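# Move wooden block from bench onto cart floor

## Task

Lift the wooden block from the bench and lay it flat on the floor of the cart, at the handle end next to the profiles. The drop flap must stay open, and anything already in place must still be in place at the finish. At the end both grippers must be empty and released, the hands withdrawn from the cart, the robot upright and not leaning or fallen, and no part of the robot in contact with anything.

## Robot and tools

ROBOT. A Rainbow Robotics RB-Y1. Its base has two drive wheels and two rear casters and can only drive forward/back and turn, never sideways. The footprint is 0.58 m wide, reaching 0.10 m in front of the drive axle and 0.57 m behind it; spinning in place sweeps a 0.58 m radius. Above it sits a folding torso (squat, shift, pitch, yaw), a head (pan, tilt) and two 7-joint arms, each ending in a parallel gripper. Each wrist has a camera housing that sticks out sideways and can collide. Cameras: head_camera (896x504), left_wrist_camera and right_wrist_camera (644x364).

FRAMES. All positions are in metres. The base frame has its origin on the floor midway between the drive wheels, x forward, y to the left, z up. The chest, left_hand and right_hand lines are printed in this frame. A hand point is the spot between its finger pads; the fingers point along the hand's -z axis and close along its x axis. Printed hand positions can be a little off, more when reaching far or carrying weight. base_odometry is relative to where the base stood at the scene's start, counts only wheel rotation (slip looks like travel), and gives heading in rad, positive = left.

move. One action per call, plus optional "cameras" (list of camera names, "all", or [] for none) and "blocking" (true/omitted waits until everything rests; false returns in about 0.5 s while motion continues). Allowed action shapes: "base" and/or "joints", optionally with "min_time_s" or "contact_limits"; or "target" alone or with "min_time_s"; or "contact_limits" alone; or nothing (just reports state and images).
- base: a single object {"x_m_s", "turn_rad_s", "for_s"}. These are velocities, not a destination. x_m_s is forward speed (negative = backward), magnitude 0.005 to 0.4 m/s or 0. turn_rad_s is yaw rate, positive = left, magnitude 0.02 to 1.509 or 0. for_s is how long to send them, 0.1 to 5 s. Omitted velocities are 0. The base ramps at 0.4 m/s² (turns 0.5 rad/s²) and coasts to a stop up to about 1 s (turns 3.1 s) later; distance is roughly speed times for_s. If |x_m_s| + 0.27|turn_rad_s| exceeds 0.4 both are scaled down together.
- joints: one object keyed by joint name, each value an absolute target (radians; grippers in metres of opening). Ranges: torso_squat_rad 0..1.2, torso_shift_rad -0.3..0.6, torso_pitch_rad -0.2..1.4 (positive bows forward), torso_yaw_rad -1.5..1.5 (positive left; raise both arms sideways at least 0.2 rad first); shoulder_pitch ±2.356 (negative swings forward/up); left_shoulder_roll 0..3.141 and right_shoulder_roll -3.141..0 (away from the body); shoulder_yaw ±2.094; elbow -2.617..0.01 (negative bends); forearm_roll ±3.141; wrist_pitch -1.57..1.919; hand_roll ±2.705; gripper 0..0.1 m; head_pan_rad ±0.523; head_tilt_rad -0.35..1.57 (positive looks down). Torso combos must also hold: squat+shift<=1.52; squat-shift+pitch<=1.57; shift+0.5pitch-0.4squat<=0.7; shift+0.3pitch-0.5squat<=0.39, else the torso stops partway with off_target.
- target: one hand only: {"side":"left"|"right", "x","y","z" (absolute position of the pinch point in the base frame, m, -3..3), "quat_wxyz" (orientation in the same form the hand lines print)}. It is converted to joint angles once, so the hand travels on a curve; split long moves into short steps. Unreachable poses are approached as closely as possible.
- min_time_s: 0.1..8 s, the minimum duration of each arm/head/torso motion in the action.
- contact_limits: per gripper (left_gripper_m, right_gripper_m), motor current in mA, 200..672.5, lasting until changed; each scene starts at 672.5. Lower values weaken the grip.

wait {seconds 0..10, cameras}: lets time pass and reports. stop {cameras}: brakes all running motions. zoom_image {camera, region [x0,y0,x1,y1] in pixels, at most 504x504}: enlarged view of that camera's latest image. read_manual: licence text only. finished_scene {scene}: ends the current scene irreversibly; the goal must hold at that moment.

RESULTS. "move" reads done or the worst status. Hand targets report reached (within 10 mm and 2 degrees), short (with the error) or refused (with reason). Joint words: done, off_target (resting away from target, maybe still pushing), moving, stopped, time_out, contact_stop (torso only), limit_stop_at_<name> (self-collision guard or limit), not_followed (arm command withheld by the arm-to-arm check, shown as "joint command not followed"), torque_fault, limit_stop_at_motor_heat. A refusal, or any stop you did not order, cancels the rest of that reply's move/wait/finished_scene calls. Other readings: lidar_m (12 distances in 30-degree sectors, first straight ahead, counter-clockwise; "-" = nothing; sees only at 0.23 m height), wheel_motors_off, motor_effort (wheel % with peak in brackets; large effort at rest means pushing something), joint and external torques, wrist force/torque (raw, offset, not zeroed), motor temperatures.

GRASPING. To grip, command an opening at least 0.005 m narrower than the object; off_target or done on the gripper is then normal.

AVOID. Dropping the block or releasing it while it moves; arms striking or squeezing each other (including fingers and wrist cameras; a hard press ends the scene); contact torque reaching joint limits (shoulders 65.8, elbow 33.8, wrist joints 23.5 N m), which freezes the robot 10 s; overheating motors by holding loads or stretched arms; driving into furniture (the base does not stop, wheels may cut out, the robot may tip, especially with the torso caught on an edge); heavy loads far in front of the wheels or abrupt stops that tip it forward; hard pushes and slams. Something may occasionally nudge loose objects, so check the block's position before finishing.

Each tool is called after "Emit:" as name([rows], argument=value, ...), one row to a line, values as JSON.

## Session

Emit:
move()

Scene clock: 0.00 s.
Joint torques (N m): no reading
External joint torques (N m): no reading
Motor temperatures (°C): left_arm=[31 28 32 36 35 33 38] | right_arm=[34 31 32 30 36 36 34]
Wrist force (N): no reading
Wrist torque (N m): no reading
Wrist force, peak (N): no reading
base_odometry: x=+0.000 y=+0.000 heading=+0.000
lidar_m: 0.65 0.68 1.56 4.82 1.63 1.14 1.08 1.13 1.47 3.50 0.97 0.70
base_status: not commanded
joint_positions: torso_squat_rad=+0.350 torso_shift_rad=+0.000 torso_pitch_rad=+0.000 torso_yaw_rad=+0.000 left_shoulder_pitch_rad=+0.049 left_shoulder_roll_rad=+0.015 left_shoulder_yaw_rad=+0.041 left_elbow_rad=-0.149 left_forearm_roll_rad=+0.010 left_wrist_pitch_rad=-0.019 left_hand_roll_rad=+0.045 left_gripper_m=+0.099 right_shoulder_pitch_rad=-0.033 right_shoulder_roll_rad=-0.038 right_shoulder_yaw_rad=+0.024 right_elbow_rad=-0.125 right_forearm_roll_rad=-0.047 right_wrist_pitch_rad=+0.032 right_hand_roll_rad=-0.022 right_gripper_m=+0.099 head_pan_rad=+0.000 head_tilt_rad=+0.400
joint_status: not commanded
wheel_motors_off: 0
motor_effort: left_wheel=+0 right_wheel=+0
chest: x=-0.2280 y=+0.0001 z=+1.2475 quat_wxyz=(+1.000, +0.000, +0.000, +0.000) (m; base frame)
left_hand: x=-0.1861 y=+0.2354 z=+0.5638 quat_wxyz=(+0.997, +0.009, -0.062, +0.055) (m; base frame)
right_hand: x=-0.1506 y=-0.2464 z=+0.5666 quat_wxyz=(+0.998, -0.015, -0.063, -0.016) (m; base frame)
pictures: head_camera, left_wrist_camera, right_wrist_camera

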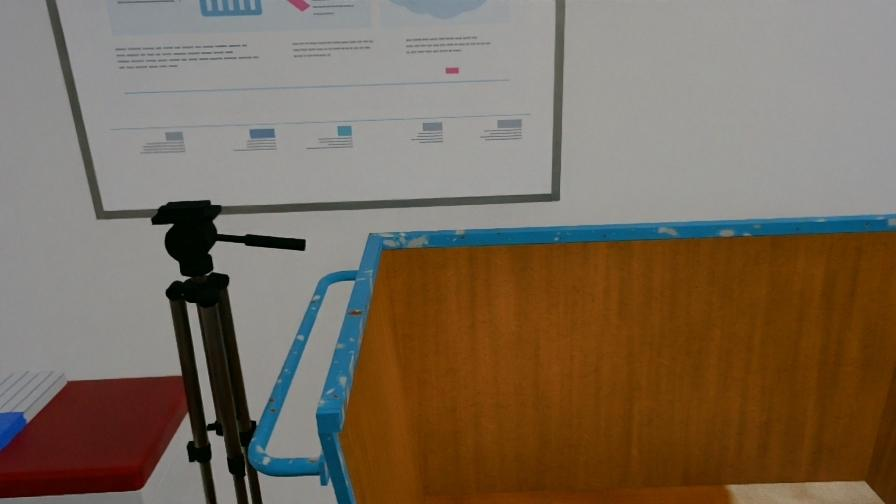

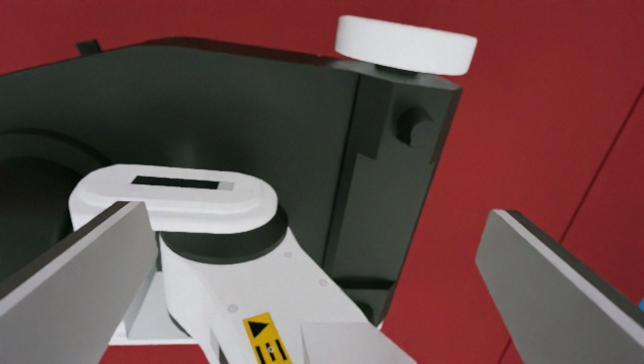

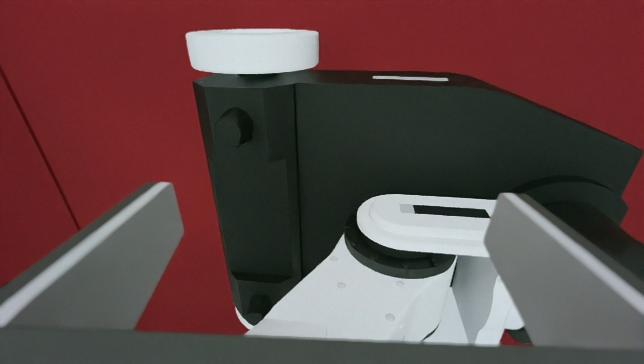

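Emit:
move(joints={"head_tilt_rad":0.85,"head_pan_rad":-0.3}, cameras=["head_camera"])

Emit:
move(joints={"head_tilt_rad":0.85,"head_pan_rad":0.5}, cameras=["head_camera"])

Emit:
move(joints={"head_tilt_rad":0.3,"head_pan_rad":0.5}, cameras=["head_camera"])

Emit:
move(joints={"head_tilt_rad":0.3,"head_pan_rad":-0.5}, cameras=["head_camera"])

Scene clock: 2.63 s.
Joint torques (N m): left_arm=[-0.95 -0.01 0.68 0.23 -0.12 -0.49 -0.01] | right_arm=[-2.05 -0.76 -0.26 0.04 -0.01 -0.31 -0.11]
External joint torques (N m): left_arm=[-0.32 -0.67 0.64 0.21 -0.12 -0.14 0] | right_arm=[0.21 0.73 -0.21 0.35 -0.05 -0.02 -0.12]
Motor temperatures (°C): left_arm=[31 28 32 36 35 33 38] | right_arm=[34 31 32 30 36 36 34]
Wrist force (N): left_arm=[0.0 1.6 -7.1] | right_arm=[-2.0 1.1 -4.8]
Wrist torque (N m): left_arm=[-0.35 0.10 0.11] | right_arm=[-0.09 -0.08 -0.07]
Wrist force, peak (N): left_arm=[-0.2 1.9 -8.4] | right_arm=[-2.1 1.2 -5.4]
move: done
base_odometry: x=+0.000 y=+0.000 heading=+0.000
lidar_m: 0.65 0.67 1.56 4.83 1.62 1.13 1.08 1.11 1.48 3.51 0.98 0.69
base_status: not commanded
joint_positions: torso_squat_rad=+0.350 torso_shift_rad=+0.000 torso_pitch_rad=+0.000 torso_yaw_rad=+0.000 left_shoulder_pitch_rad=+0.049 left_shoulder_roll_rad=+0.015 left_shoulder_yaw_rad=+0.041 left_elbow_rad=-0.149 left_forearm_roll_rad=+0.010 left_wrist_pitch_rad=-0.019 left_hand_roll_rad=+0.045 left_gripper_m=+0.099 right_shoulder_pitch_rad=-0.033 right_shoulder_roll_rad=-0.038 right_shoulder_yaw_rad=+0.024 right_elbow_rad=-0.125 right_forearm_roll_rad=-0.047 right_wrist_pitch_rad=+0.032 right_hand_roll_rad=-0.022 right_gripper_m=+0.099 head_pan_rad=-0.300 head_tilt_rad=+0.850
joint_status: all done
wheel_motors_off: 0
motor_effort: left_wheel=+0(1) right_wheel=-2(2)
chest: x=-0.2280 y=+0.0001 z=+1.2475 quat_wxyz=(+1.000, +0.000, +0.000, +0.000) (m; base frame)
left_hand: x=-0.1861 y=+0.2354 z=+0.5638 quat_wxyz=(+0.997, +0.009, -0.062, +0.055) (m; base frame)
right_hand: x=-0.1506 y=-0.2464 z=+0.5666 quat_wxyz=(+0.998, -0.015, -0.063, -0.016) (m; base frame)
pictures: head_camera
camera_calibration:
head_camera: T_world_to_cam=[[-0.301111, -0.953088, -0.0308913, -0.0181171], [-0.672757, 0.235281, -0.701456, 0.928406], [0.675818, -0.190434, -0.712043, 1.11513], [0, 0, 0, 1]] pos_world=[-0.134489, -0.0233446, 1.4447]

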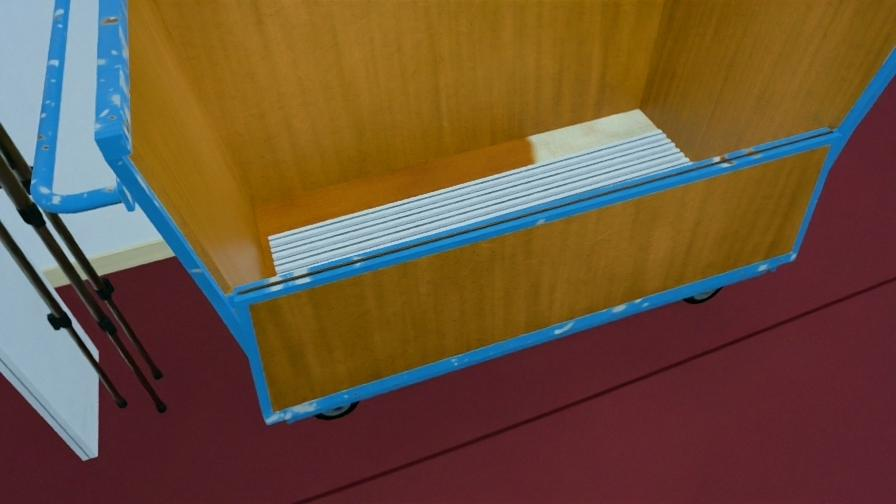

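Scene clock: 3.83 s.
Joint torques (N m): left_arm=[-1.05 -0.42 0.77 0.13 -0.05 -0.57 -0.04] | right_arm=[-2.33 -0.85 -0.82 0.14 0 -0.28 -0.04]
External joint torques (N m): left_arm=[-0.42 -1.08 0.73 0.12 -0.05 -0.21 -0.03] | right_arm=[-0.08 0.64 -0.77 0.45 -0.04 0.01 -0.04]
Motor temperatures (°C): left_arm=[31 28 32 36 35 33 38] | right_arm=[34 31 32 30 36 36 34]
Wrist force (N): left_arm=[-0.7 0.6 -7.4] | right_arm=[-1.8 0.8 -4.9]
Wrist torque (N m): left_arm=[-0.22 0.08 0.07] | right_arm=[-0.08 -0.04 -0.09]
Wrist force, peak (N): left_arm=[0.0 1.7 -8.5] | right_arm=[-1.6 1.5 -5.6]
move: done
base_odometry: x=+0.000 y=+0.000 heading=+0.000
lidar_m: 0.66 0.67 1.56 4.81 1.63 1.14 1.06 1.13 1.47 3.52 0.98 0.69
base_status: not commanded
joint_positions: torso_squat_rad=+0.350 torso_shift_rad=+0.000 torso_pitch_rad=+0.000 torso_yaw_rad=+0.000 left_shoulder_pitch_rad=+0.049 left_shoulder_roll_rad=+0.015 left_shoulder_yaw_rad=+0.041 left_elbow_rad=-0.149 left_forearm_roll_rad=+0.010 left_wrist_pitch_rad=-0.019 left_hand_roll_rad=+0.045 left_gripper_m=+0.099 right_shoulder_pitch_rad=-0.033 right_shoulder_roll_rad=-0.038 right_shoulder_yaw_rad=+0.024 right_elbow_rad=-0.125 right_forearm_roll_rad=-0.047 right_wrist_pitch_rad=+0.032 right_hand_roll_rad=-0.022 right_gripper_m=+0.099 head_pan_rad=+0.500 head_tilt_rad=+0.850
joint_status: all done
wheel_motors_off: 0
motor_effort: left_wheel=+1(1) right_wheel=-1(2)
chest: x=-0.2280 y=+0.0001 z=+1.2475 quat_wxyz=(+1.000, +0.000, +0.000, +0.000) (m; base frame)
left_hand: x=-0.1861 y=+0.2354 z=+0.5638 quat_wxyz=(+0.997, +0.009, -0.062, +0.055) (m; base frame)
right_hand: x=-0.1506 y=-0.2464 z=+0.5666 quat_wxyz=(+0.998, -0.015, -0.063, -0.016) (m; base frame)
pictures: head_camera
camera_calibration:
head_camera: T_world_to_cam=[[0.473881, -0.880047, -0.0308802, 0.141465], [-0.637606, -0.318724, -0.701337, 0.935558], [0.607367, 0.35204, -0.712161, 1.10114], [0, 0, 0, 1]] pos_world=[-0.139317, 0.0350356, 1.4447]

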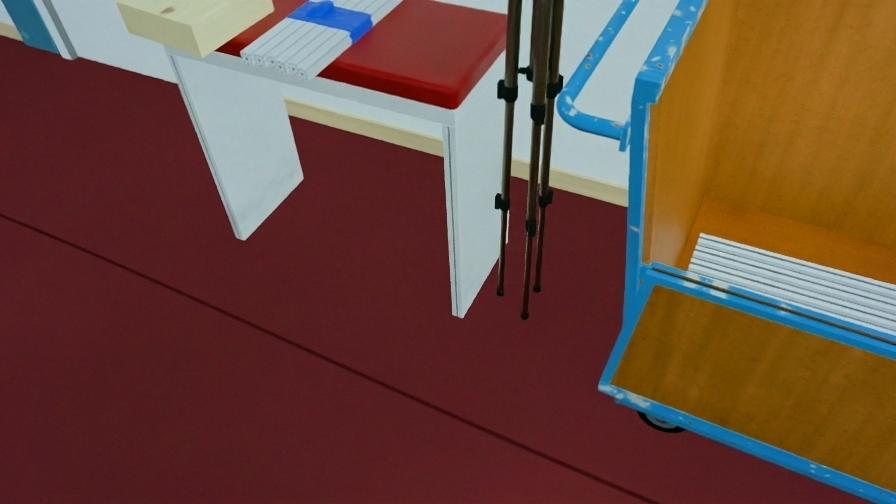

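Scene clock: 4.87 s.
Joint torques (N m): left_arm=[-0.82 -0.36 0.81 0.12 -0.17 -0.62 -0.03] | right_arm=[-2.46 -1.02 -0.71 0.06 -0.05 -0.23 -0.06]
External joint torques (N m): left_arm=[-0.19 -1.02 0.76 0.11 -0.17 -0.27 -0.02] | right_arm=[-0.2 0.47 -0.66 0.37 -0.09 0.06 -0.06]
Motor temperatures (°C): left_arm=[31 28 32 36 35 33 38] | right_arm=[34 31 32 30 36 36 34]
Wrist force (N): left_arm=[0.0 1.2 -7.5] | right_arm=[-1.7 1.5 -4.7]
Wrist torque (N m): left_arm=[-0.27 0.17 0.08] | right_arm=[-0.14 -0.05 -0.10]
Wrist force, peak (N): left_arm=[0.3 1.8 -8.5] | right_arm=[-2.0 1.0 -5.6]
move: done
base_odometry: x=+0.000 y=+0.000 heading=+0.000
lidar_m: 0.65 0.67 1.56 4.83 1.62 1.14 1.07 1.11 1.47 3.51 0.98 0.70
base_status: not commanded
joint_positions: torso_squat_rad=+0.350 torso_shift_rad=+0.000 torso_pitch_rad=+0.000 torso_yaw_rad=+0.000 left_shoulder_pitch_rad=+0.049 left_shoulder_roll_rad=+0.015 left_shoulder_yaw_rad=+0.041 left_elbow_rad=-0.149 left_forearm_roll_rad=+0.010 left_wrist_pitch_rad=-0.019 left_hand_roll_rad=+0.045 left_gripper_m=+0.099 right_shoulder_pitch_rad=-0.033 right_shoulder_roll_rad=-0.038 right_shoulder_yaw_rad=+0.024 right_elbow_rad=-0.125 right_forearm_roll_rad=-0.047 right_wrist_pitch_rad=+0.032 right_hand_roll_rad=-0.022 right_gripper_m=+0.099 head_pan_rad=+0.500 head_tilt_rad=+0.300
joint_status: all done
wheel_motors_off: 0
motor_effort: left_wheel=+1(1) right_wheel=-1(2)
chest: x=-0.2280 y=+0.0001 z=+1.2475 quat_wxyz=(+1.000, +0.000, +0.000, +0.000) (m; base frame)
left_hand: x=-0.1861 y=+0.2354 z=+0.5638 quat_wxyz=(+0.997, +0.009, -0.062, +0.055) (m; base frame)
right_hand: x=-0.1506 y=-0.2464 z=+0.5666 quat_wxyz=(+0.998, -0.015, -0.063, -0.016) (m; base frame)
pictures: head_camera
camera_calibration:
head_camera: T_world_to_cam=[[0.488907, -0.871838, -0.0294666, 0.142519], [-0.223679, -0.0926412, -0.97025, 1.41004], [0.843171, 0.480953, -0.240305, 0.466564], [0, 0, 0, 1]] pos_world=[-0.147675, 0.0304859, 1.48441]

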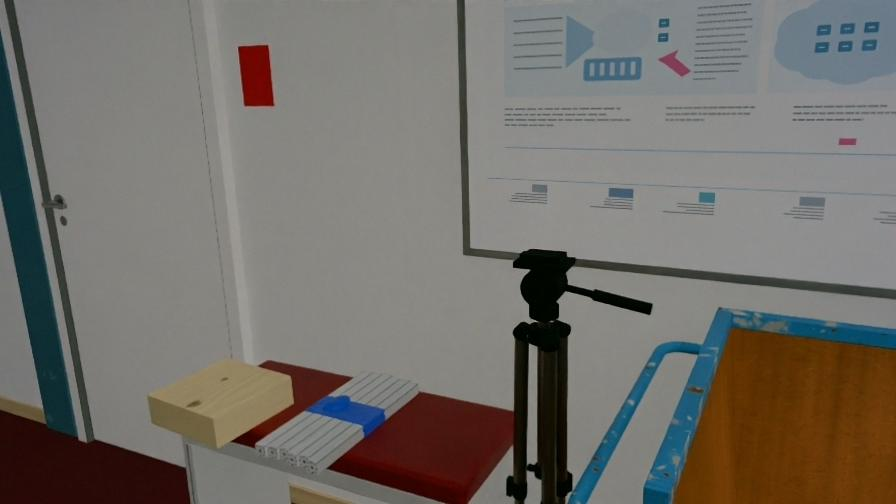

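Scene clock: 6.20 s.
Joint torques (N m): left_arm=[-0.91 -0.17 0.83 0.14 -0.08 -0.57 0.08] | right_arm=[-2.06 -0.9 -0.64 0.05 -0.06 -0.27 -0.05]
External joint torques (N m): left_arm=[-0.28 -0.83 0.79 0.12 -0.08 -0.22 0.08] | right_arm=[0.2 0.59 -0.59 0.36 -0.09 0.02 -0.06]
Motor temperatures (°C): left_arm=[31 28 32 36 35 33 38] | right_arm=[34 31 32 30 36 36 34]
Wrist force (N): left_arm=[-0.1 1.0 -7.4] | right_arm=[-2.0 0.8 -4.7]
Wrist torque (N m): left_arm=[-0.29 0.10 0.10] | right_arm=[-0.07 -0.08 -0.05]
Wrist force, peak (N): left_arm=[0.0 1.5 -8.4] | right_arm=[-1.8 1.2 -5.5]
move: done
base_odometry: x=+0.000 y=+0.000 heading=+0.000
lidar_m: 0.65 0.69 1.56 4.84 1.61 1.14 1.07 1.11 1.49 3.51 0.99 0.68
base_status: not commanded
joint_positions: torso_squat_rad=+0.350 torso_shift_rad=+0.000 torso_pitch_rad=+0.000 torso_yaw_rad=+0.000 left_shoulder_pitch_rad=+0.049 left_shoulder_roll_rad=+0.015 left_shoulder_yaw_rad=+0.041 left_elbow_rad=-0.149 left_forearm_roll_rad=+0.010 left_wrist_pitch_rad=-0.019 left_hand_roll_rad=+0.045 left_gripper_m=+0.099 right_shoulder_pitch_rad=-0.033 right_shoulder_roll_rad=-0.038 right_shoulder_yaw_rad=+0.024 right_elbow_rad=-0.125 right_forearm_roll_rad=-0.047 right_wrist_pitch_rad=+0.032 right_hand_roll_rad=-0.022 right_gripper_m=+0.099 head_pan_rad=-0.500 head_tilt_rad=+0.300
joint_status: all done
wheel_motors_off: 0
motor_effort: left_wheel=+1(1) right_wheel=-2(2)
chest: x=-0.2280 y=+0.0001 z=+1.2475 quat_wxyz=(+1.000, +0.000, +0.000, +0.000) (m; base frame)
left_hand: x=-0.1861 y=+0.2354 z=+0.5638 quat_wxyz=(+0.997, +0.009, -0.062, +0.055) (m; base frame)
right_hand: x=-0.1506 y=-0.2464 z=+0.5666 quat_wxyz=(+0.998, -0.015, -0.063, -0.016) (m; base frame)
pictures: head_camera
camera_calibration:
head_camera: T_world_to_cam=[[-0.46945, -0.882465, -0.0295375, -0.0547548], [-0.1987, 0.13818, -0.97027, 1.41516], [0.860311, -0.449625, -0.240215, 0.470137], [0, 0, 0, 1]] pos_world=[-0.148975, -0.032482, 1.48441]

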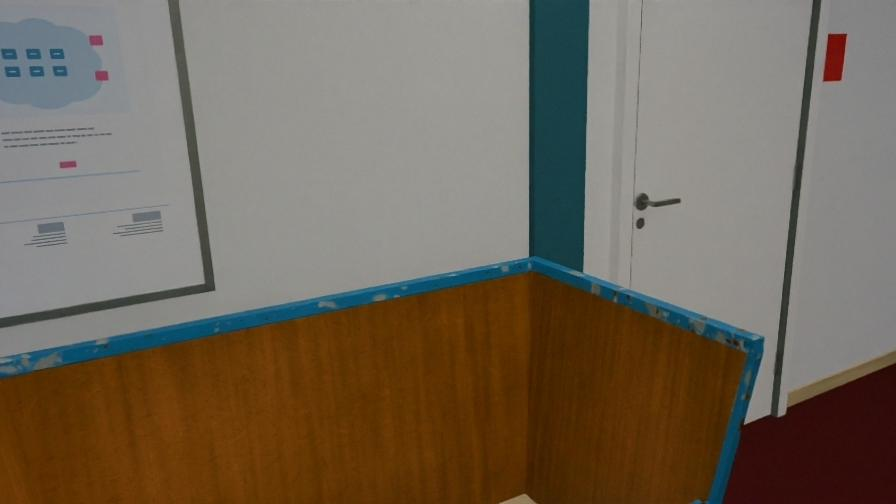

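Emit:
move(joints={"head_tilt_rad":0.75,"head_pan_rad":-0.1,"torso_squat_rad":0.0}, cameras=["head_camera"])

Scene clock: 21.30 s.
Joint torques (N m): left_arm=[-0.69 -0.2 0.85 -0.1 -0.06 -0.64 -0.05] | right_arm=[-2.27 -0.7 -0.82 -0.03 -0.16 -0.21 -0.07]
External joint torques (N m): left_arm=[-0.07 -0.86 0.81 -0.12 -0.07 -0.29 -0.05] | right_arm=[-0.02 0.79 -0.77 0.28 -0.2 0.08 -0.08]
Motor temperatures (°C): left_arm=[31 28 32 36 35 33 38] | right_arm=[34 31 32 30 36 36 34]
Wrist force (N): left_arm=[0.3 1.7 -7.5] | right_arm=[-1.6 1.5 -4.9]
Wrist torque (N m): left_arm=[-0.37 0.18 0.10] | right_arm=[-0.14 -0.03 -0.10]
Wrist force, peak (N): left_arm=[-0.5 1.4 -8.5] | right_arm=[-2.3 1.5 -5.3]
move: done
base_odometry: x=+0.000 y=+0.000 heading=+0.000
lidar_m: 0.64 0.70 1.55 4.83 1.63 1.12 1.06 1.11 1.46 3.51 0.98 0.69
base_status: not commanded
joint_positions: torso_squat_rad=+0.000 torso_shift_rad=+0.000 torso_pitch_rad=+0.000 torso_yaw_rad=+0.000 left_shoulder_pitch_rad=+0.049 left_shoulder_roll_rad=+0.015 left_shoulder_yaw_rad=+0.041 left_elbow_rad=-0.149 left_forearm_roll_rad=+0.010 left_wrist_pitch_rad=-0.019 left_hand_roll_rad=+0.045 left_gripper_m=+0.099 right_shoulder_pitch_rad=-0.033 right_shoulder_roll_rad=-0.038 right_shoulder_yaw_rad=+0.024 right_elbow_rad=-0.125 right_forearm_roll_rad=-0.047 right_wrist_pitch_rad=+0.032 right_hand_roll_rad=-0.022 right_gripper_m=+0.099 head_pan_rad=-0.100 head_tilt_rad=+0.750
joint_status: all done
wheel_motors_off: 0
motor_effort: left_wheel=+0(1) right_wheel=+0(2)
chest: x=-0.2279 y=+0.0001 z=+1.2899 quat_wxyz=(+1.000, +0.000, +0.000, +0.000) (m; base frame)
left_hand: x=-0.1862 y=+0.2354 z=+0.6063 quat_wxyz=(+0.997, +0.009, -0.062, +0.055) (m; base frame)
right_hand: x=-0.1506 y=-0.2464 z=+0.6091 quat_wxyz=(+0.998, -0.015, -0.062, -0.016) (m; base frame)
pictures: head_camera
camera_calibration:
head_camera: T_world_to_cam=[[-0.102698, -0.994218, -0.0313716, 0.0247985], [-0.633039, 0.0896521, -0.768911, 1.06691], [0.767277, -0.0591061, -0.638586, 1.05463], [0, 0, 0, 1]] pos_world=[-0.13125, -0.00866089, 1.49461]

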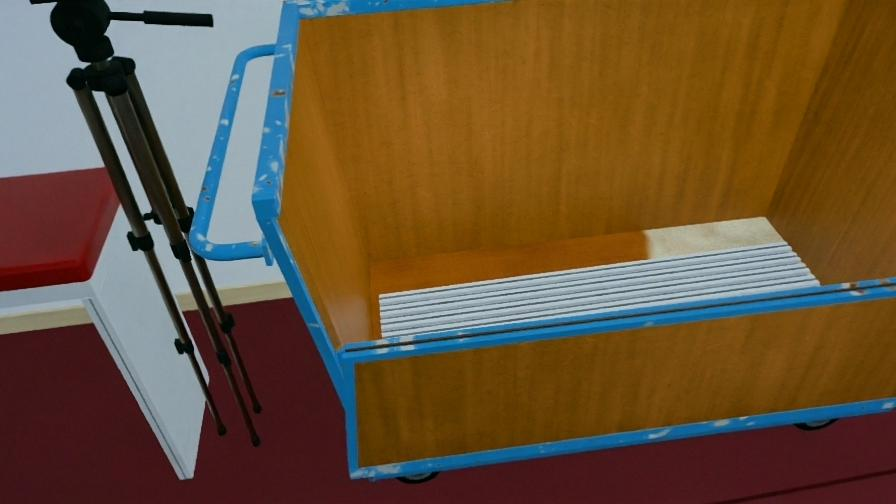

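Emit:
move(base={"turn_rad_s":0.8,"for_s":1.963}, joints={"head_tilt_rad":0.6,"head_pan_rad":0}, cameras=["head_camera"])

Scene clock: 27.73 s.
Joint torques (N m): left_arm=[-1.18 -0.34 0.72 0.07 -0.03 -0.63 -0.1] | right_arm=[-1.84 -0.8 -0.66 -0.07 0 -0.22 -0.15]
External joint torques (N m): left_arm=[-0.55 -1.01 0.68 0.06 -0.03 -0.28 -0.1] | right_arm=[0.41 0.69 -0.62 0.24 -0.04 0.07 -0.15]
Motor temperatures (°C): left_arm=[31 28 32 36 35 33 38] | right_arm=[34 31 32 30 36 36 34]
Wrist force (N): left_arm=[-0.1 1.4 -7.3] | right_arm=[-1.9 1.0 -4.7]
Wrist torque (N m): left_arm=[-0.31 0.10 0.07] | right_arm=[-0.09 -0.09 -0.13]
Wrist force, peak (N): left_arm=[-0.6 0.9 -8.5] | right_arm=[-1.9 1.3 -5.5]
move: done
base_odometry: x=+0.000 y=+0.000 heading=+1.573
lidar_m: 5.04 1.61 1.14 1.06 1.10 1.48 3.64 0.99 0.70 0.67 1.01 1.57
base_status: done (sent for 1.97 of 1.97 s)
joint_positions: torso_squat_rad=+0.000 torso_shift_rad=+0.000 torso_pitch_rad=+0.000 torso_yaw_rad=+0.000 left_shoulder_pitch_rad=+0.049 left_shoulder_roll_rad=+0.015 left_shoulder_yaw_rad=+0.041 left_elbow_rad=-0.149 left_forearm_roll_rad=+0.010 left_wrist_pitch_rad=-0.019 left_hand_roll_rad=+0.045 left_gripper_m=+0.099 right_shoulder_pitch_rad=-0.033 right_shoulder_roll_rad=-0.038 right_shoulder_yaw_rad=+0.024 right_elbow_rad=-0.125 right_forearm_roll_rad=-0.047 right_wrist_pitch_rad=+0.032 right_hand_roll_rad=-0.022 right_gripper_m=+0.099 head_pan_rad=+0.000 head_tilt_rad=+0.600
joint_status: all done
wheel_motors_off: 0
motor_effort: left_wheel=+6(40) right_wheel=+19(45)
chest: x=-0.2280 y=+0.0001 z=+1.2899 quat_wxyz=(+1.000, +0.000, +0.000, +0.000) (m; base frame)
left_hand: x=-0.1862 y=+0.2354 z=+0.6063 quat_wxyz=(+0.997, +0.009, -0.062, +0.055) (m; base frame)
right_hand: x=-0.1506 y=-0.2464 z=+0.6091 quat_wxyz=(+0.998, -0.015, -0.062, -0.016) (m; base frame)
pictures: head_camera
camera_calibration:
head_camera: T_world_to_cam=[[0.00184319, -0.999504, -0.0314327, 0.0463264], [-0.516689, 0.02596, -0.85578, 1.2203], [0.856171, 0.0178183, -0.516385, 0.890974], [0, 0, 0, 1]] pos_world=[-0.132398, -0.00125112, 1.50585]

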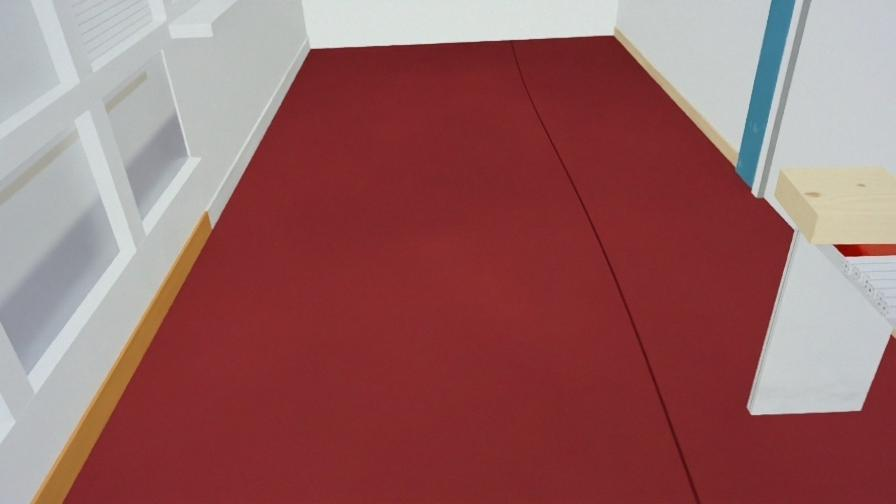

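Emit:
move(base={"x_m_s":0.35,"for_s":3.7}, cameras=[])

Emit:
move(base={"turn_rad_s":-0.8,"for_s":1.963}, joints={"head_tilt_rad":0.8}, cameras=["head_camera"])

Scene clock: 35.20 s.
Joint torques (N m): left_arm=[-0.33 0.01 0.91 0.08 -0.15 -0.65 -0.05] | right_arm=[-1.74 -1.18 -0.84 0.16 -0.13 -0.24 -0.05]
External joint torques (N m): left_arm=[0.29 -0.65 0.87 0.06 -0.15 -0.29 -0.04] | right_arm=[0.51 0.31 -0.79 0.47 -0.16 0.05 -0.06]
Motor temperatures (°C): left_arm=[31 28 32 36 35 33 38] | right_arm=[34 31 32 30 36 36 34]
Wrist force (N): left_arm=[0.0 1.4 -8.2] | right_arm=[-1.9 0.6 -4.8]
Wrist torque (N m): left_arm=[-0.35 0.16 0.10] | right_arm=[-0.04 -0.09 -0.10]
Wrist force, peak (N): left_arm=[-0.8 1.2 -8.6] | right_arm=[-2.3 1.4 -5.5]
move: done
base_odometry: x=-0.004 y=+1.295 heading=+1.574
lidar_m: 4.33 1.68 1.18 1.13 1.16 1.54 3.83 1.32 1.09 0.83 1.44 1.94
base_status: done (sent for 3.7 of 3.7 s)
joint_positions: torso_squat_rad=+0.000 torso_shift_rad=+0.000 torso_pitch_rad=+0.000 torso_yaw_rad=+0.000 left_shoulder_pitch_rad=+0.049 left_shoulder_roll_rad=+0.015 left_shoulder_yaw_rad=+0.041 left_elbow_rad=-0.149 left_forearm_roll_rad=+0.010 left_wrist_pitch_rad=-0.019 left_hand_roll_rad=+0.045 left_gripper_m=+0.099 right_shoulder_pitch_rad=-0.033 right_shoulder_roll_rad=-0.038 right_shoulder_yaw_rad=+0.024 right_elbow_rad=-0.125 right_forearm_roll_rad=-0.047 right_wrist_pitch_rad=+0.032 right_hand_roll_rad=-0.022 right_gripper_m=+0.099 head_pan_rad=+0.000 head_tilt_rad=+0.600
joint_status: not commanded
wheel_motors_off: 0
motor_effort: left_wheel=+20(49) right_wheel=-19(49)
chest: x=-0.2280 y=+0.0001 z=+1.2899 quat_wxyz=(+1.000, +0.000, +0.000, +0.000) (m; base frame)
left_hand: x=-0.1861 y=+0.2354 z=+0.6063 quat_wxyz=(+0.997, +0.009, -0.062, +0.055) (m; base frame)
right_hand: x=-0.1505 y=-0.2464 z=+0.6091 quat_wxyz=(+0.998, -0.015, -0.062, -0.016) (m; base frame)
pictures: none
No camera images: "cameras" was empty.

Scene clock: 39.10 s.
Joint torques (N m): left_arm=[-0.84 -0.17 0.57 -0.03 -0.12 -0.56 0.01] | right_arm=[-1.69 -0.93 -0.85 0.07 -0.12 -0.1 -0.09]
External joint torques (N m): left_arm=[-0.21 -0.83 0.53 -0.04 -0.12 -0.21 0.01] | right_arm=[0.57 0.56 -0.8 0.38 -0.15 0.19 -0.1]
Motor temperatures (°C): left_arm=[31 28 32 36 35 33 38] | right_arm=[34 31 32 30 36 36 34]
Wrist force (N): left_arm=[-0.4 1.0 -7.9] | right_arm=[-1.7 1.1 -5.0]
Wrist torque (N m): left_arm=[-0.28 0.05 0.05] | right_arm=[-0.10 -0.03 -0.13]
Wrist force, peak (N): left_arm=[0.0 1.9 -8.4] | right_arm=[-1.6 1.0 -5.6]
move: done
base_odometry: x=-0.004 y=+1.295 heading=+0.002
lidar_m: 0.81 1.44 1.93 4.33 1.70 1.18 1.12 1.16 1.54 3.68 1.30 1.09
base_status: done (sent for 1.97 of 1.97 s)
joint_positions: torso_squat_rad=+0.000 torso_shift_rad=+0.000 torso_pitch_rad=+0.000 torso_yaw_rad=+0.000 left_shoulder_pitch_rad=+0.049 left_shoulder_roll_rad=+0.015 left_shoulder_yaw_rad=+0.041 left_elbow_rad=-0.149 left_forearm_roll_rad=+0.010 left_wrist_pitch_rad=-0.019 left_hand_roll_rad=+0.045 left_gripper_m=+0.099 right_shoulder_pitch_rad=-0.033 right_shoulder_roll_rad=-0.038 right_shoulder_yaw_rad=+0.024 right_elbow_rad=-0.125 right_forearm_roll_rad=-0.047 right_wrist_pitch_rad=+0.032 right_hand_roll_rad=-0.022 right_gripper_m=+0.099 head_pan_rad=+0.000 head_tilt_rad=+0.800
joint_status: all done
wheel_motors_off: 0
motor_effort: left_wheel=+23(49) right_wheel=+3(51)
chest: x=-0.2280 y=+0.0001 z=+1.2899 quat_wxyz=(+1.000, +0.000, +0.000, +0.000) (m; base frame)
left_hand: x=-0.1861 y=+0.2354 z=+0.6063 quat_wxyz=(+0.997, +0.009, -0.062, +0.055) (m; base frame)
right_hand: x=-0.1505 y=-0.2464 z=+0.6091 quat_wxyz=(+0.998, -0.015, -0.063, -0.016) (m; base frame)
pictures: head_camera
camera_calibration:
head_camera: T_world_to_cam=[[-0.00450506, -0.999501, -0.0312491, 0.0447505], [-0.676343, 0.0260632, -0.736126, 1.00915], [0.736573, 0.0178188, -0.676123, 1.10431], [0, 0, 0, 1]] pos_world=[-0.130674, -0.00125082, 1.4909]

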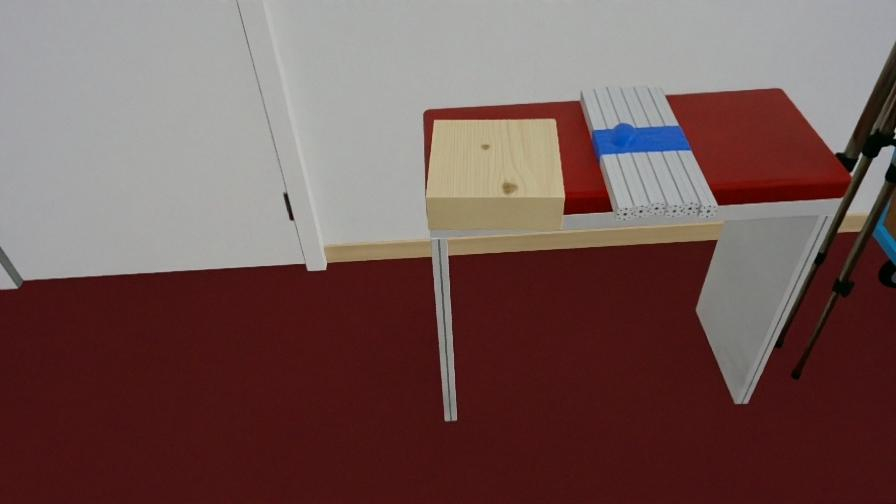

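Emit:
move(base={"turn_rad_s":-0.6,"for_s":1.3}, joints={"head_tilt_rad":0.55,"head_pan_rad":0}, cameras=["head_camera"])

Scene clock: 66.13 s.
Joint torques (N m): left_arm=[-0.73 -0.17 0.66 0.26 -0.03 -0.6 -0.02] | right_arm=[-1.79 -0.68 -0.93 0.14 -0.08 -0.2 -0.06]
External joint torques (N m): left_arm=[-0.1 -0.83 0.62 0.24 -0.03 -0.24 -0.02] | right_arm=[0.47 0.81 -0.88 0.45 -0.12 0.09 -0.06]
Motor temperatures (°C): left_arm=[31 28 32 36 35 33 38] | right_arm=[34 31 32 30 36 36 34]
Wrist force (N): left_arm=[-0.2 1.9 -6.9] | right_arm=[-1.5 0.6 -4.7]
Wrist torque (N m): left_arm=[-0.39 0.13 0.10] | right_arm=[-0.03 -0.02 -0.12]
Wrist force, peak (N): left_arm=[0.7 1.5 -8.4] | right_arm=[-2.1 1.2 -5.6]
move: done
base_odometry: x=-0.004 y=+1.295 heading=-0.778
lidar_m: 1.07 1.30 0.81 1.60 2.65 2.50 1.35 1.14 1.14 1.30 2.08 1.36
base_status: done (sent for 1.3 of 1.3 s)
joint_positions: torso_squat_rad=+0.000 torso_shift_rad=+0.000 torso_pitch_rad=+0.000 torso_yaw_rad=+0.000 left_shoulder_pitch_rad=+0.049 left_shoulder_roll_rad=+0.015 left_shoulder_yaw_rad=+0.041 left_elbow_rad=-0.149 left_forearm_roll_rad=+0.010 left_wrist_pitch_rad=-0.019 left_hand_roll_rad=+0.045 left_gripper_m=+0.099 right_shoulder_pitch_rad=-0.033 right_shoulder_roll_rad=-0.038 right_shoulder_yaw_rad=+0.024 right_elbow_rad=-0.125 right_forearm_roll_rad=-0.047 right_wrist_pitch_rad=+0.032 right_hand_roll_rad=-0.022 right_gripper_m=+0.099 head_pan_rad=+0.000 head_tilt_rad=+0.550
joint_status: all done
wheel_motors_off: 0
motor_effort: left_wheel=+23(41) right_wheel=+3(11)
chest: x=-0.2280 y=+0.0001 z=+1.2899 quat_wxyz=(+1.000, +0.000, +0.000, +0.000) (m; base frame)
left_hand: x=-0.1861 y=+0.2354 z=+0.6063 quat_wxyz=(+0.997, +0.009, -0.062, +0.055) (m; base frame)
right_hand: x=-0.1505 y=-0.2464 z=+0.6091 quat_wxyz=(+0.998, -0.015, -0.063, -0.016) (m; base frame)
pictures: head_camera
camera_calibration:
head_camera: T_world_to_cam=[[0.00336303, -0.999502, -0.0313888, 0.0465781], [-0.47334, 0.0260588, -0.880494, 1.26604], [0.880874, 0.0178187, -0.473016, 0.831382], [0, 0, 0, 1]] pos_world=[-0.133231, -0.00125083, 1.50946]

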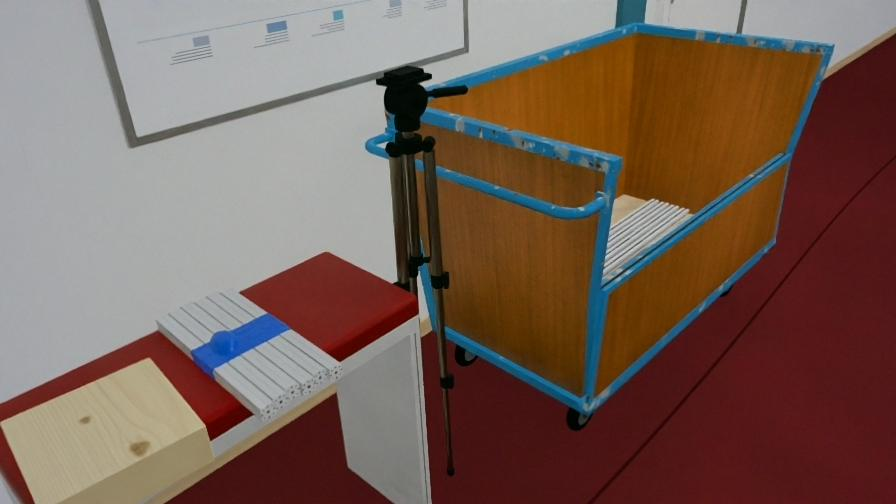

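Emit:
move(base={"turn_rad_s":-0.6,"for_s":1.32}, cameras=[])

Emit:
move(base={"x_m_s":0.35,"for_s":3.9}, cameras=[])

Emit:
move(base={"turn_rad_s":0.8,"for_s":1.963}, cameras=[])

Emit:
move(base={"x_m_s":0.3,"for_s":1}, joints={"torso_pitch_rad":0.4,"head_tilt_rad":0.7}, cameras=["head_camera"])

Scene clock: 82.23 s.
Joint torques (N m): left_arm=[-0.84 -0.06 0.55 0.17 -0.12 -0.6 -0.14] | right_arm=[-1.88 -1.06 -0.53 0.22 -0.17 -0.22 -0.03]
External joint torques (N m): left_arm=[-0.21 -0.72 0.5 0.15 -0.13 -0.25 -0.13] | right_arm=[0.38 0.43 -0.48 0.53 -0.21 0.08 -0.04]
Motor temperatures (°C): left_arm=[31 28 32 36 35 33 38] | right_arm=[34 30 32 30 36 36 34]
Wrist force (N): left_arm=[-0.3 0.8 -7.4] | right_arm=[-1.4 0.6 -5.2]
Wrist torque (N m): left_arm=[-0.21 0.13 0.07] | right_arm=[-0.04 0.00 -0.12]
Wrist force, peak (N): left_arm=[0.4 1.2 -8.8] | right_arm=[-2.0 1.1 -5.5]
move: done
base_odometry: x=-0.004 y=+1.295 heading=-1.577
lidar_m: 3.48 1.31 1.09 0.82 1.44 1.90 4.33 1.75 1.21 1.13 1.14 1.51
base_status: done (sent for 1.33 of 1.33 s)
joint_positions: torso_squat_rad=+0.000 torso_shift_rad=+0.000 torso_pitch_rad=+0.000 torso_yaw_rad=+0.000 left_shoulder_pitch_rad=+0.049 left_shoulder_roll_rad=+0.015 left_shoulder_yaw_rad=+0.041 left_elbow_rad=-0.149 left_forearm_roll_rad=+0.010 left_wrist_pitch_rad=-0.019 left_hand_roll_rad=+0.045 left_gripper_m=+0.099 right_shoulder_pitch_rad=-0.033 right_shoulder_roll_rad=-0.038 right_shoulder_yaw_rad=+0.024 right_elbow_rad=-0.125 right_forearm_roll_rad=-0.047 right_wrist_pitch_rad=+0.032 right_hand_roll_rad=-0.022 right_gripper_m=+0.099 head_pan_rad=+0.000 head_tilt_rad=+0.550
joint_status: not commanded
wheel_motors_off: 0
motor_effort: left_wheel=+23(41) right_wheel=+7(14)
chest: x=-0.2280 y=+0.0001 z=+1.2899 quat_wxyz=(+1.000, +0.000, +0.000, +0.000) (m; base frame)
left_hand: x=-0.1861 y=+0.2354 z=+0.6063 quat_wxyz=(+0.997, +0.009, -0.062, +0.055) (m; base frame)
right_hand: x=-0.1505 y=-0.2464 z=+0.6091 quat_wxyz=(+0.998, -0.015, -0.063, -0.016) (m; base frame)
pictures: none
No camera images: "cameras" was empty.

Scene clock: 87.33 s.
Joint torques (N m): left_arm=[-0.05 -0.4 0.63 0.14 -0.06 -0.66 0.01] | right_arm=[-1.74 -1.03 -0.33 0.19 0.01 -0.07 0.03]
External joint torques (N m): left_arm=[0.57 -1.06 0.59 0.13 -0.07 -0.31 0.01] | right_arm=[0.52 0.46 -0.28 0.5 -0.03 0.22 0.02]
Motor temperatures (°C): left_arm=[31 28 32 36 35 33 38] | right_arm=[34 30 32 30 36 36 34]
Wrist force (N): left_arm=[0.1 1.4 -7.4] | right_arm=[-1.1 0.9 -5.2]
Wrist torque (N m): left_arm=[-0.35 0.12 0.08] | right_arm=[-0.09 0.02 -0.10]
Wrist force, peak (N): left_arm=[0.0 1.5 -8.4] | right_arm=[-2.0 1.0 -5.5]
move: done
base_odometry: x=-0.014 y=-0.070 heading=-1.577
lidar_m: 3.17 1.08 0.75 0.70 0.72 1.65 4.73 1.61 1.11 1.02 1.05 1.38
base_status: done (sent for 3.9 of 3.9 s)
joint_positions: torso_squat_rad=+0.000 torso_shift_rad=+0.000 torso_pitch_rad=+0.000 torso_yaw_rad=+0.000 left_shoulder_pitch_rad=+0.049 left_shoulder_roll_rad=+0.015 left_shoulder_yaw_rad=+0.041 left_elbow_rad=-0.149 left_forearm_roll_rad=+0.010 left_wrist_pitch_rad=-0.019 left_hand_roll_rad=+0.045 left_gripper_m=+0.099 right_shoulder_pitch_rad=-0.033 right_shoulder_roll_rad=-0.038 right_shoulder_yaw_rad=+0.024 right_elbow_rad=-0.125 right_forearm_roll_rad=-0.047 right_wrist_pitch_rad=+0.032 right_hand_roll_rad=-0.022 right_gripper_m=+0.099 head_pan_rad=+0.000 head_tilt_rad=+0.550
joint_status: not commanded
wheel_motors_off: 0
motor_effort: left_wheel=+0(47) right_wheel=+0(49)
chest: x=-0.2280 y=+0.0001 z=+1.2899 quat_wxyz=(+1.000, +0.000, +0.000, +0.000) (m; base frame)
left_hand: x=-0.1860 y=+0.2354 z=+0.6063 quat_wxyz=(+0.997, +0.009, -0.062, +0.055) (m; base frame)
right_hand: x=-0.1505 y=-0.2464 z=+0.6091 quat_wxyz=(+0.998, -0.015, -0.062, -0.016) (m; base frame)
pictures: none
No camera images: "cameras" was empty.

Scene clock: 91.23 s.
Joint torques (N m): left_arm=[-0.71 -0.24 0.41 0.06 -0.17 -0.58 0.02] | right_arm=[-1.99 -1.05 -0.73 -0.05 -0.08 -0.23 0]
External joint torques (N m): left_arm=[-0.08 -0.91 0.37 0.04 -0.18 -0.22 0.02] | right_arm=[0.26 0.44 -0.69 0.26 -0.12 0.06 0]
Motor temperatures (°C): left_arm=[31 28 32 36 35 33 38] | right_arm=[34 30 32 30 36 36 34]
Wrist force (N): left_arm=[0.3 1.9 -7.1] | right_arm=[-2.1 1.0 -5.1]
Wrist torque (N m): left_arm=[-0.41 0.17 0.09] | right_arm=[-0.09 -0.11 -0.13]
Wrist force, peak (N): left_arm=[0.2 1.5 -8.5] | right_arm=[-1.9 1.3 -5.5]
move: done
base_odometry: x=-0.014 y=-0.070 heading=-0.004
lidar_m: 0.70 0.73 1.65 4.91 1.55 1.08 1.03 1.06 1.40 3.28 1.06 0.74
base_status: done (sent for 1.97 of 1.97 s)
joint_positions: torso_squat_rad=+0.000 torso_shift_rad=+0.000 torso_pitch_rad=+0.000 torso_yaw_rad=+0.000 left_shoulder_pitch_rad=+0.049 left_shoulder_roll_rad=+0.015 left_shoulder_yaw_rad=+0.041 left_elbow_rad=-0.149 left_forearm_roll_rad=+0.010 left_wrist_pitch_rad=-0.019 left_hand_roll_rad=+0.045 left_gripper_m=+0.099 right_shoulder_pitch_rad=-0.033 right_shoulder_roll_rad=-0.038 right_shoulder_yaw_rad=+0.024 right_elbow_rad=-0.125 right_forearm_roll_rad=-0.047 right_wrist_pitch_rad=+0.032 right_hand_roll_rad=-0.022 right_gripper_m=+0.099 head_pan_rad=+0.000 head_tilt_rad=+0.550
joint_status: not commanded
wheel_motors_off: 0
motor_effort: left_wheel=+6(50) right_wheel=+19(50)
chest: x=-0.2280 y=+0.0001 z=+1.2899 quat_wxyz=(+1.000, +0.000, +0.000, +0.000) (m; base frame)
left_hand: x=-0.1861 y=+0.2354 z=+0.6063 quat_wxyz=(+0.997, +0.009, -0.062, +0.055) (m; base frame)
right_hand: x=-0.1505 y=-0.2464 z=+0.6091 quat_wxyz=(+0.998, -0.015, -0.063, -0.016) (m; base frame)
pictures: none
No camera images: "cameras" was empty.

Scene clock: 93.37 s.
Joint torques (N m): left_arm=[8.98 0.11 0.77 4.44 -0.04 0.13 0.01] | right_arm=[8.75 -0.71 -0.63 4.37 -0.19 0.56 -0.03]
External joint torques (N m): left_arm=[-1.18 -0.67 0.64 0.22 -0.04 -0.31 -0.01] | right_arm=[0.32 0.56 -0.44 0.69 -0.13 0.09 -0.02]
Motor temperatures (°C): left_arm=[31 28 32 36 35 33 38] | right_arm=[34 30 32 30 36 36 34]
Wrist force (N): left_arm=[2.8 0.3 -7.4] | right_arm=[1.3 1.0 -5.1]
Wrist torque (N m): left_arm=[-0.19 0.29 0.07] | right_arm=[-0.08 0.14 -0.10]
Wrist force, peak (N): left_arm=[2.7 0.5 -8.4] | right_arm=[-1.9 0.6 -5.8]
move: done
base_odometry: x=+0.286 y=-0.071 heading=-0.004
lidar_m: 0.40 0.42 0.90 3.95 1.99 1.41 1.32 1.37 1.80 4.26 0.61 0.42
base_status: done (sent for 1 of 1 s)
joint_positions: torso_squat_rad=+0.000 torso_shift_rad=+0.000 torso_pitch_rad=+0.400 torso_yaw_rad=+0.000 left_shoulder_pitch_rad=+0.049 left_shoulder_roll_rad=+0.015 left_shoulder_yaw_rad=+0.041 left_elbow_rad=-0.149 left_forearm_roll_rad=+0.010 left_wrist_pitch_rad=-0.019 left_hand_roll_rad=+0.045 left_gripper_m=+0.099 right_shoulder_pitch_rad=-0.033 right_shoulder_roll_rad=-0.038 right_shoulder_yaw_rad=+0.024 right_elbow_rad=-0.125 right_forearm_roll_rad=-0.047 right_wrist_pitch_rad=+0.032 right_hand_roll_rad=-0.022 right_gripper_m=+0.099 head_pan_rad=+0.000 head_tilt_rad=+0.700
joint_status: all done
wheel_motors_off: 0
motor_effort: left_wheel=+10(52) right_wheel=-9(49)
chest: x=-0.1074 y=+0.0001 z=+1.2655 quat_wxyz=(+0.980, +0.000, +0.199, +0.000) (m; base frame)
left_hand: x=-0.3351 y=+0.2354 z=+0.6195 quat_wxyz=(+0.989, +0.019, +0.138, +0.052) (m; base frame)
right_hand: x=-0.3013 y=-0.2464 z=+0.6082 quat_wxyz=(+0.990, -0.018, +0.137, -0.013) (m; base frame)
pictures: head_camera
camera_calibration:
head_camera: T_world_to_cam=[[-0.0135397, -0.999502, -0.0285185, 0.0400933], [-0.863772, 0.026059, -0.503209, 0.768939], [0.503702, 0.0178202, -0.863694, 1.19451], [0, 0, 0, 1]] pos_world=[0.0630532, -0.00125083, 1.41977]

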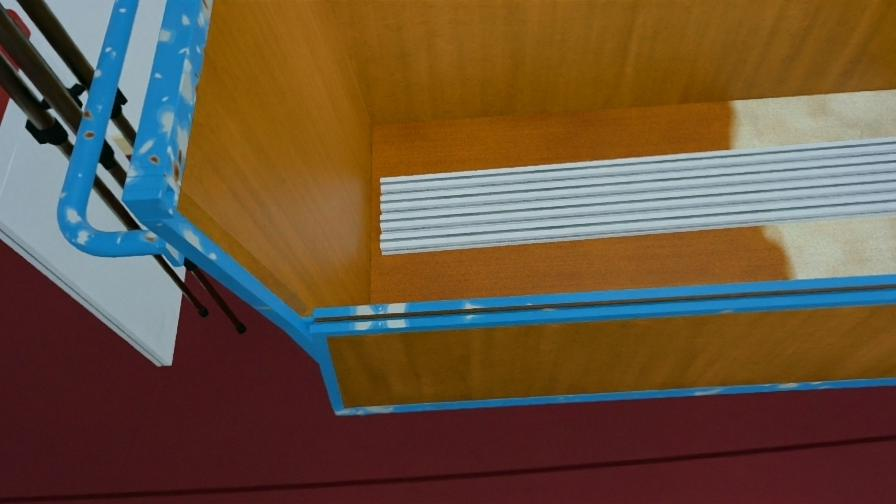

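Emit:
move(joints={"torso_pitch_rad":0.9,"head_tilt_rad":0.5,"left_shoulder_pitch_rad":-0.8,"right_shoulder_pitch_rad":-0.8,"left_shoulder_roll_rad":0.3,"right_shoulder_roll_rad":-0.3}, cameras=["head_camera"])

Scene clock: 101.37 s.
Joint torques (N m): left_arm=[1.17 3.04 0.89 1.3 0.05 -0.35 0.02] | right_arm=[3.1 -4.04 -0.79 1.95 -0.04 0.11 -0.04]
External joint torques (N m): left_arm=[-0.57 -1.97 0.51 0.46 0.03 -0.15 0.02] | right_arm=[0.97 1.03 -0.48 0.62 -0.04 0.11 -0.04]
Motor temperatures (°C): left_arm=[31 28 32 36 35 33 38] | right_arm=[34 30 32 30 36 36 34]
Wrist force (N): left_arm=[0.4 0.7 -7.5] | right_arm=[-0.8 1.4 -4.8]
Wrist torque (N m): left_arm=[-0.28 0.20 0.04] | right_arm=[-0.08 -0.02 -0.07]
Wrist force, peak (N): left_arm=[2.9 0.7 -8.3] | right_arm=[-1.2 1.7 -6.0]
move: done
base_odometry: x=+0.286 y=-0.071 heading=-0.004
lidar_m: 0.40 0.42 0.90 3.96 2.00 1.39 1.31 1.38 1.79 4.26 0.61 0.43
base_status: not commanded
joint_positions: torso_squat_rad=+0.000 torso_shift_rad=+0.000 torso_pitch_rad=+0.900 torso_yaw_rad=+0.000 left_shoulder_pitch_rad=-0.800 left_shoulder_roll_rad=+0.300 left_shoulder_yaw_rad=+0.041 left_elbow_rad=-0.149 left_forearm_roll_rad=+0.010 left_wrist_pitch_rad=-0.019 left_hand_roll_rad=+0.045 left_gripper_m=+0.099 right_shoulder_pitch_rad=-0.800 right_shoulder_roll_rad=-0.300 right_shoulder_yaw_rad=+0.024 right_elbow_rad=-0.125 right_forearm_roll_rad=-0.047 right_wrist_pitch_rad=+0.032 right_hand_roll_rad=-0.022 right_gripper_m=+0.099 head_pan_rad=+0.000 head_tilt_rad=+0.500
joint_status: all done
wheel_motors_off: 0
motor_effort: left_wheel=+8(18) right_wheel=-11(14)
chest: x=+0.0144 y=+0.0001 z=+1.1728 quat_wxyz=(+0.900, +0.000, +0.435, +0.000) (m; base frame)
left_hand: x=+0.0912 y=+0.3503 z=+0.4689 quat_wxyz=(+0.992, +0.081, -0.035, -0.089) (m; base frame)
right_hand: x=+0.0672 y=-0.3518 z=+0.4688 quat_wxyz=(+0.990, -0.083, +0.005, +0.111) (m; base frame)
pictures: head_camera
camera_calibration:
head_camera: T_world_to_cam=[[-0.0213641, -0.999501, -0.0232463, 0.0328211], [-0.973871, 0.0260633, -0.225603, 0.520426], [0.226097, 0.0178191, -0.973942, 1.14997], [0, 0, 0, 1]] pos_world=[0.247524, -0.00125082, 1.23818]

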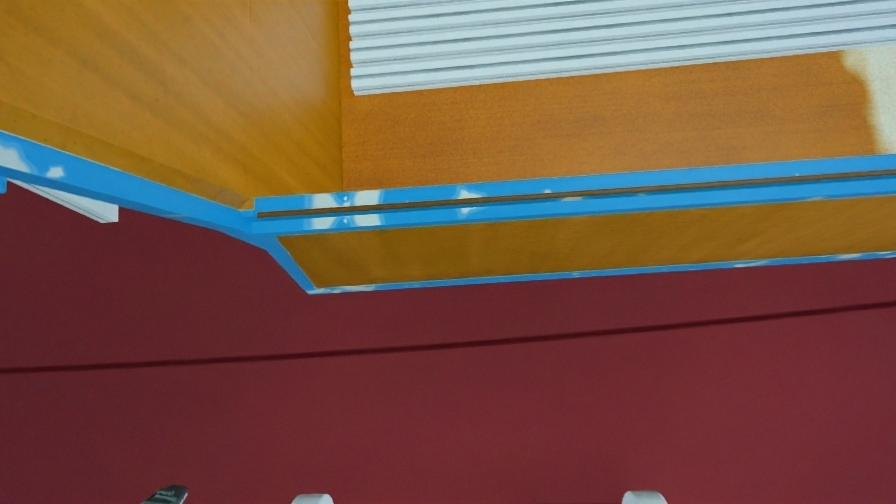

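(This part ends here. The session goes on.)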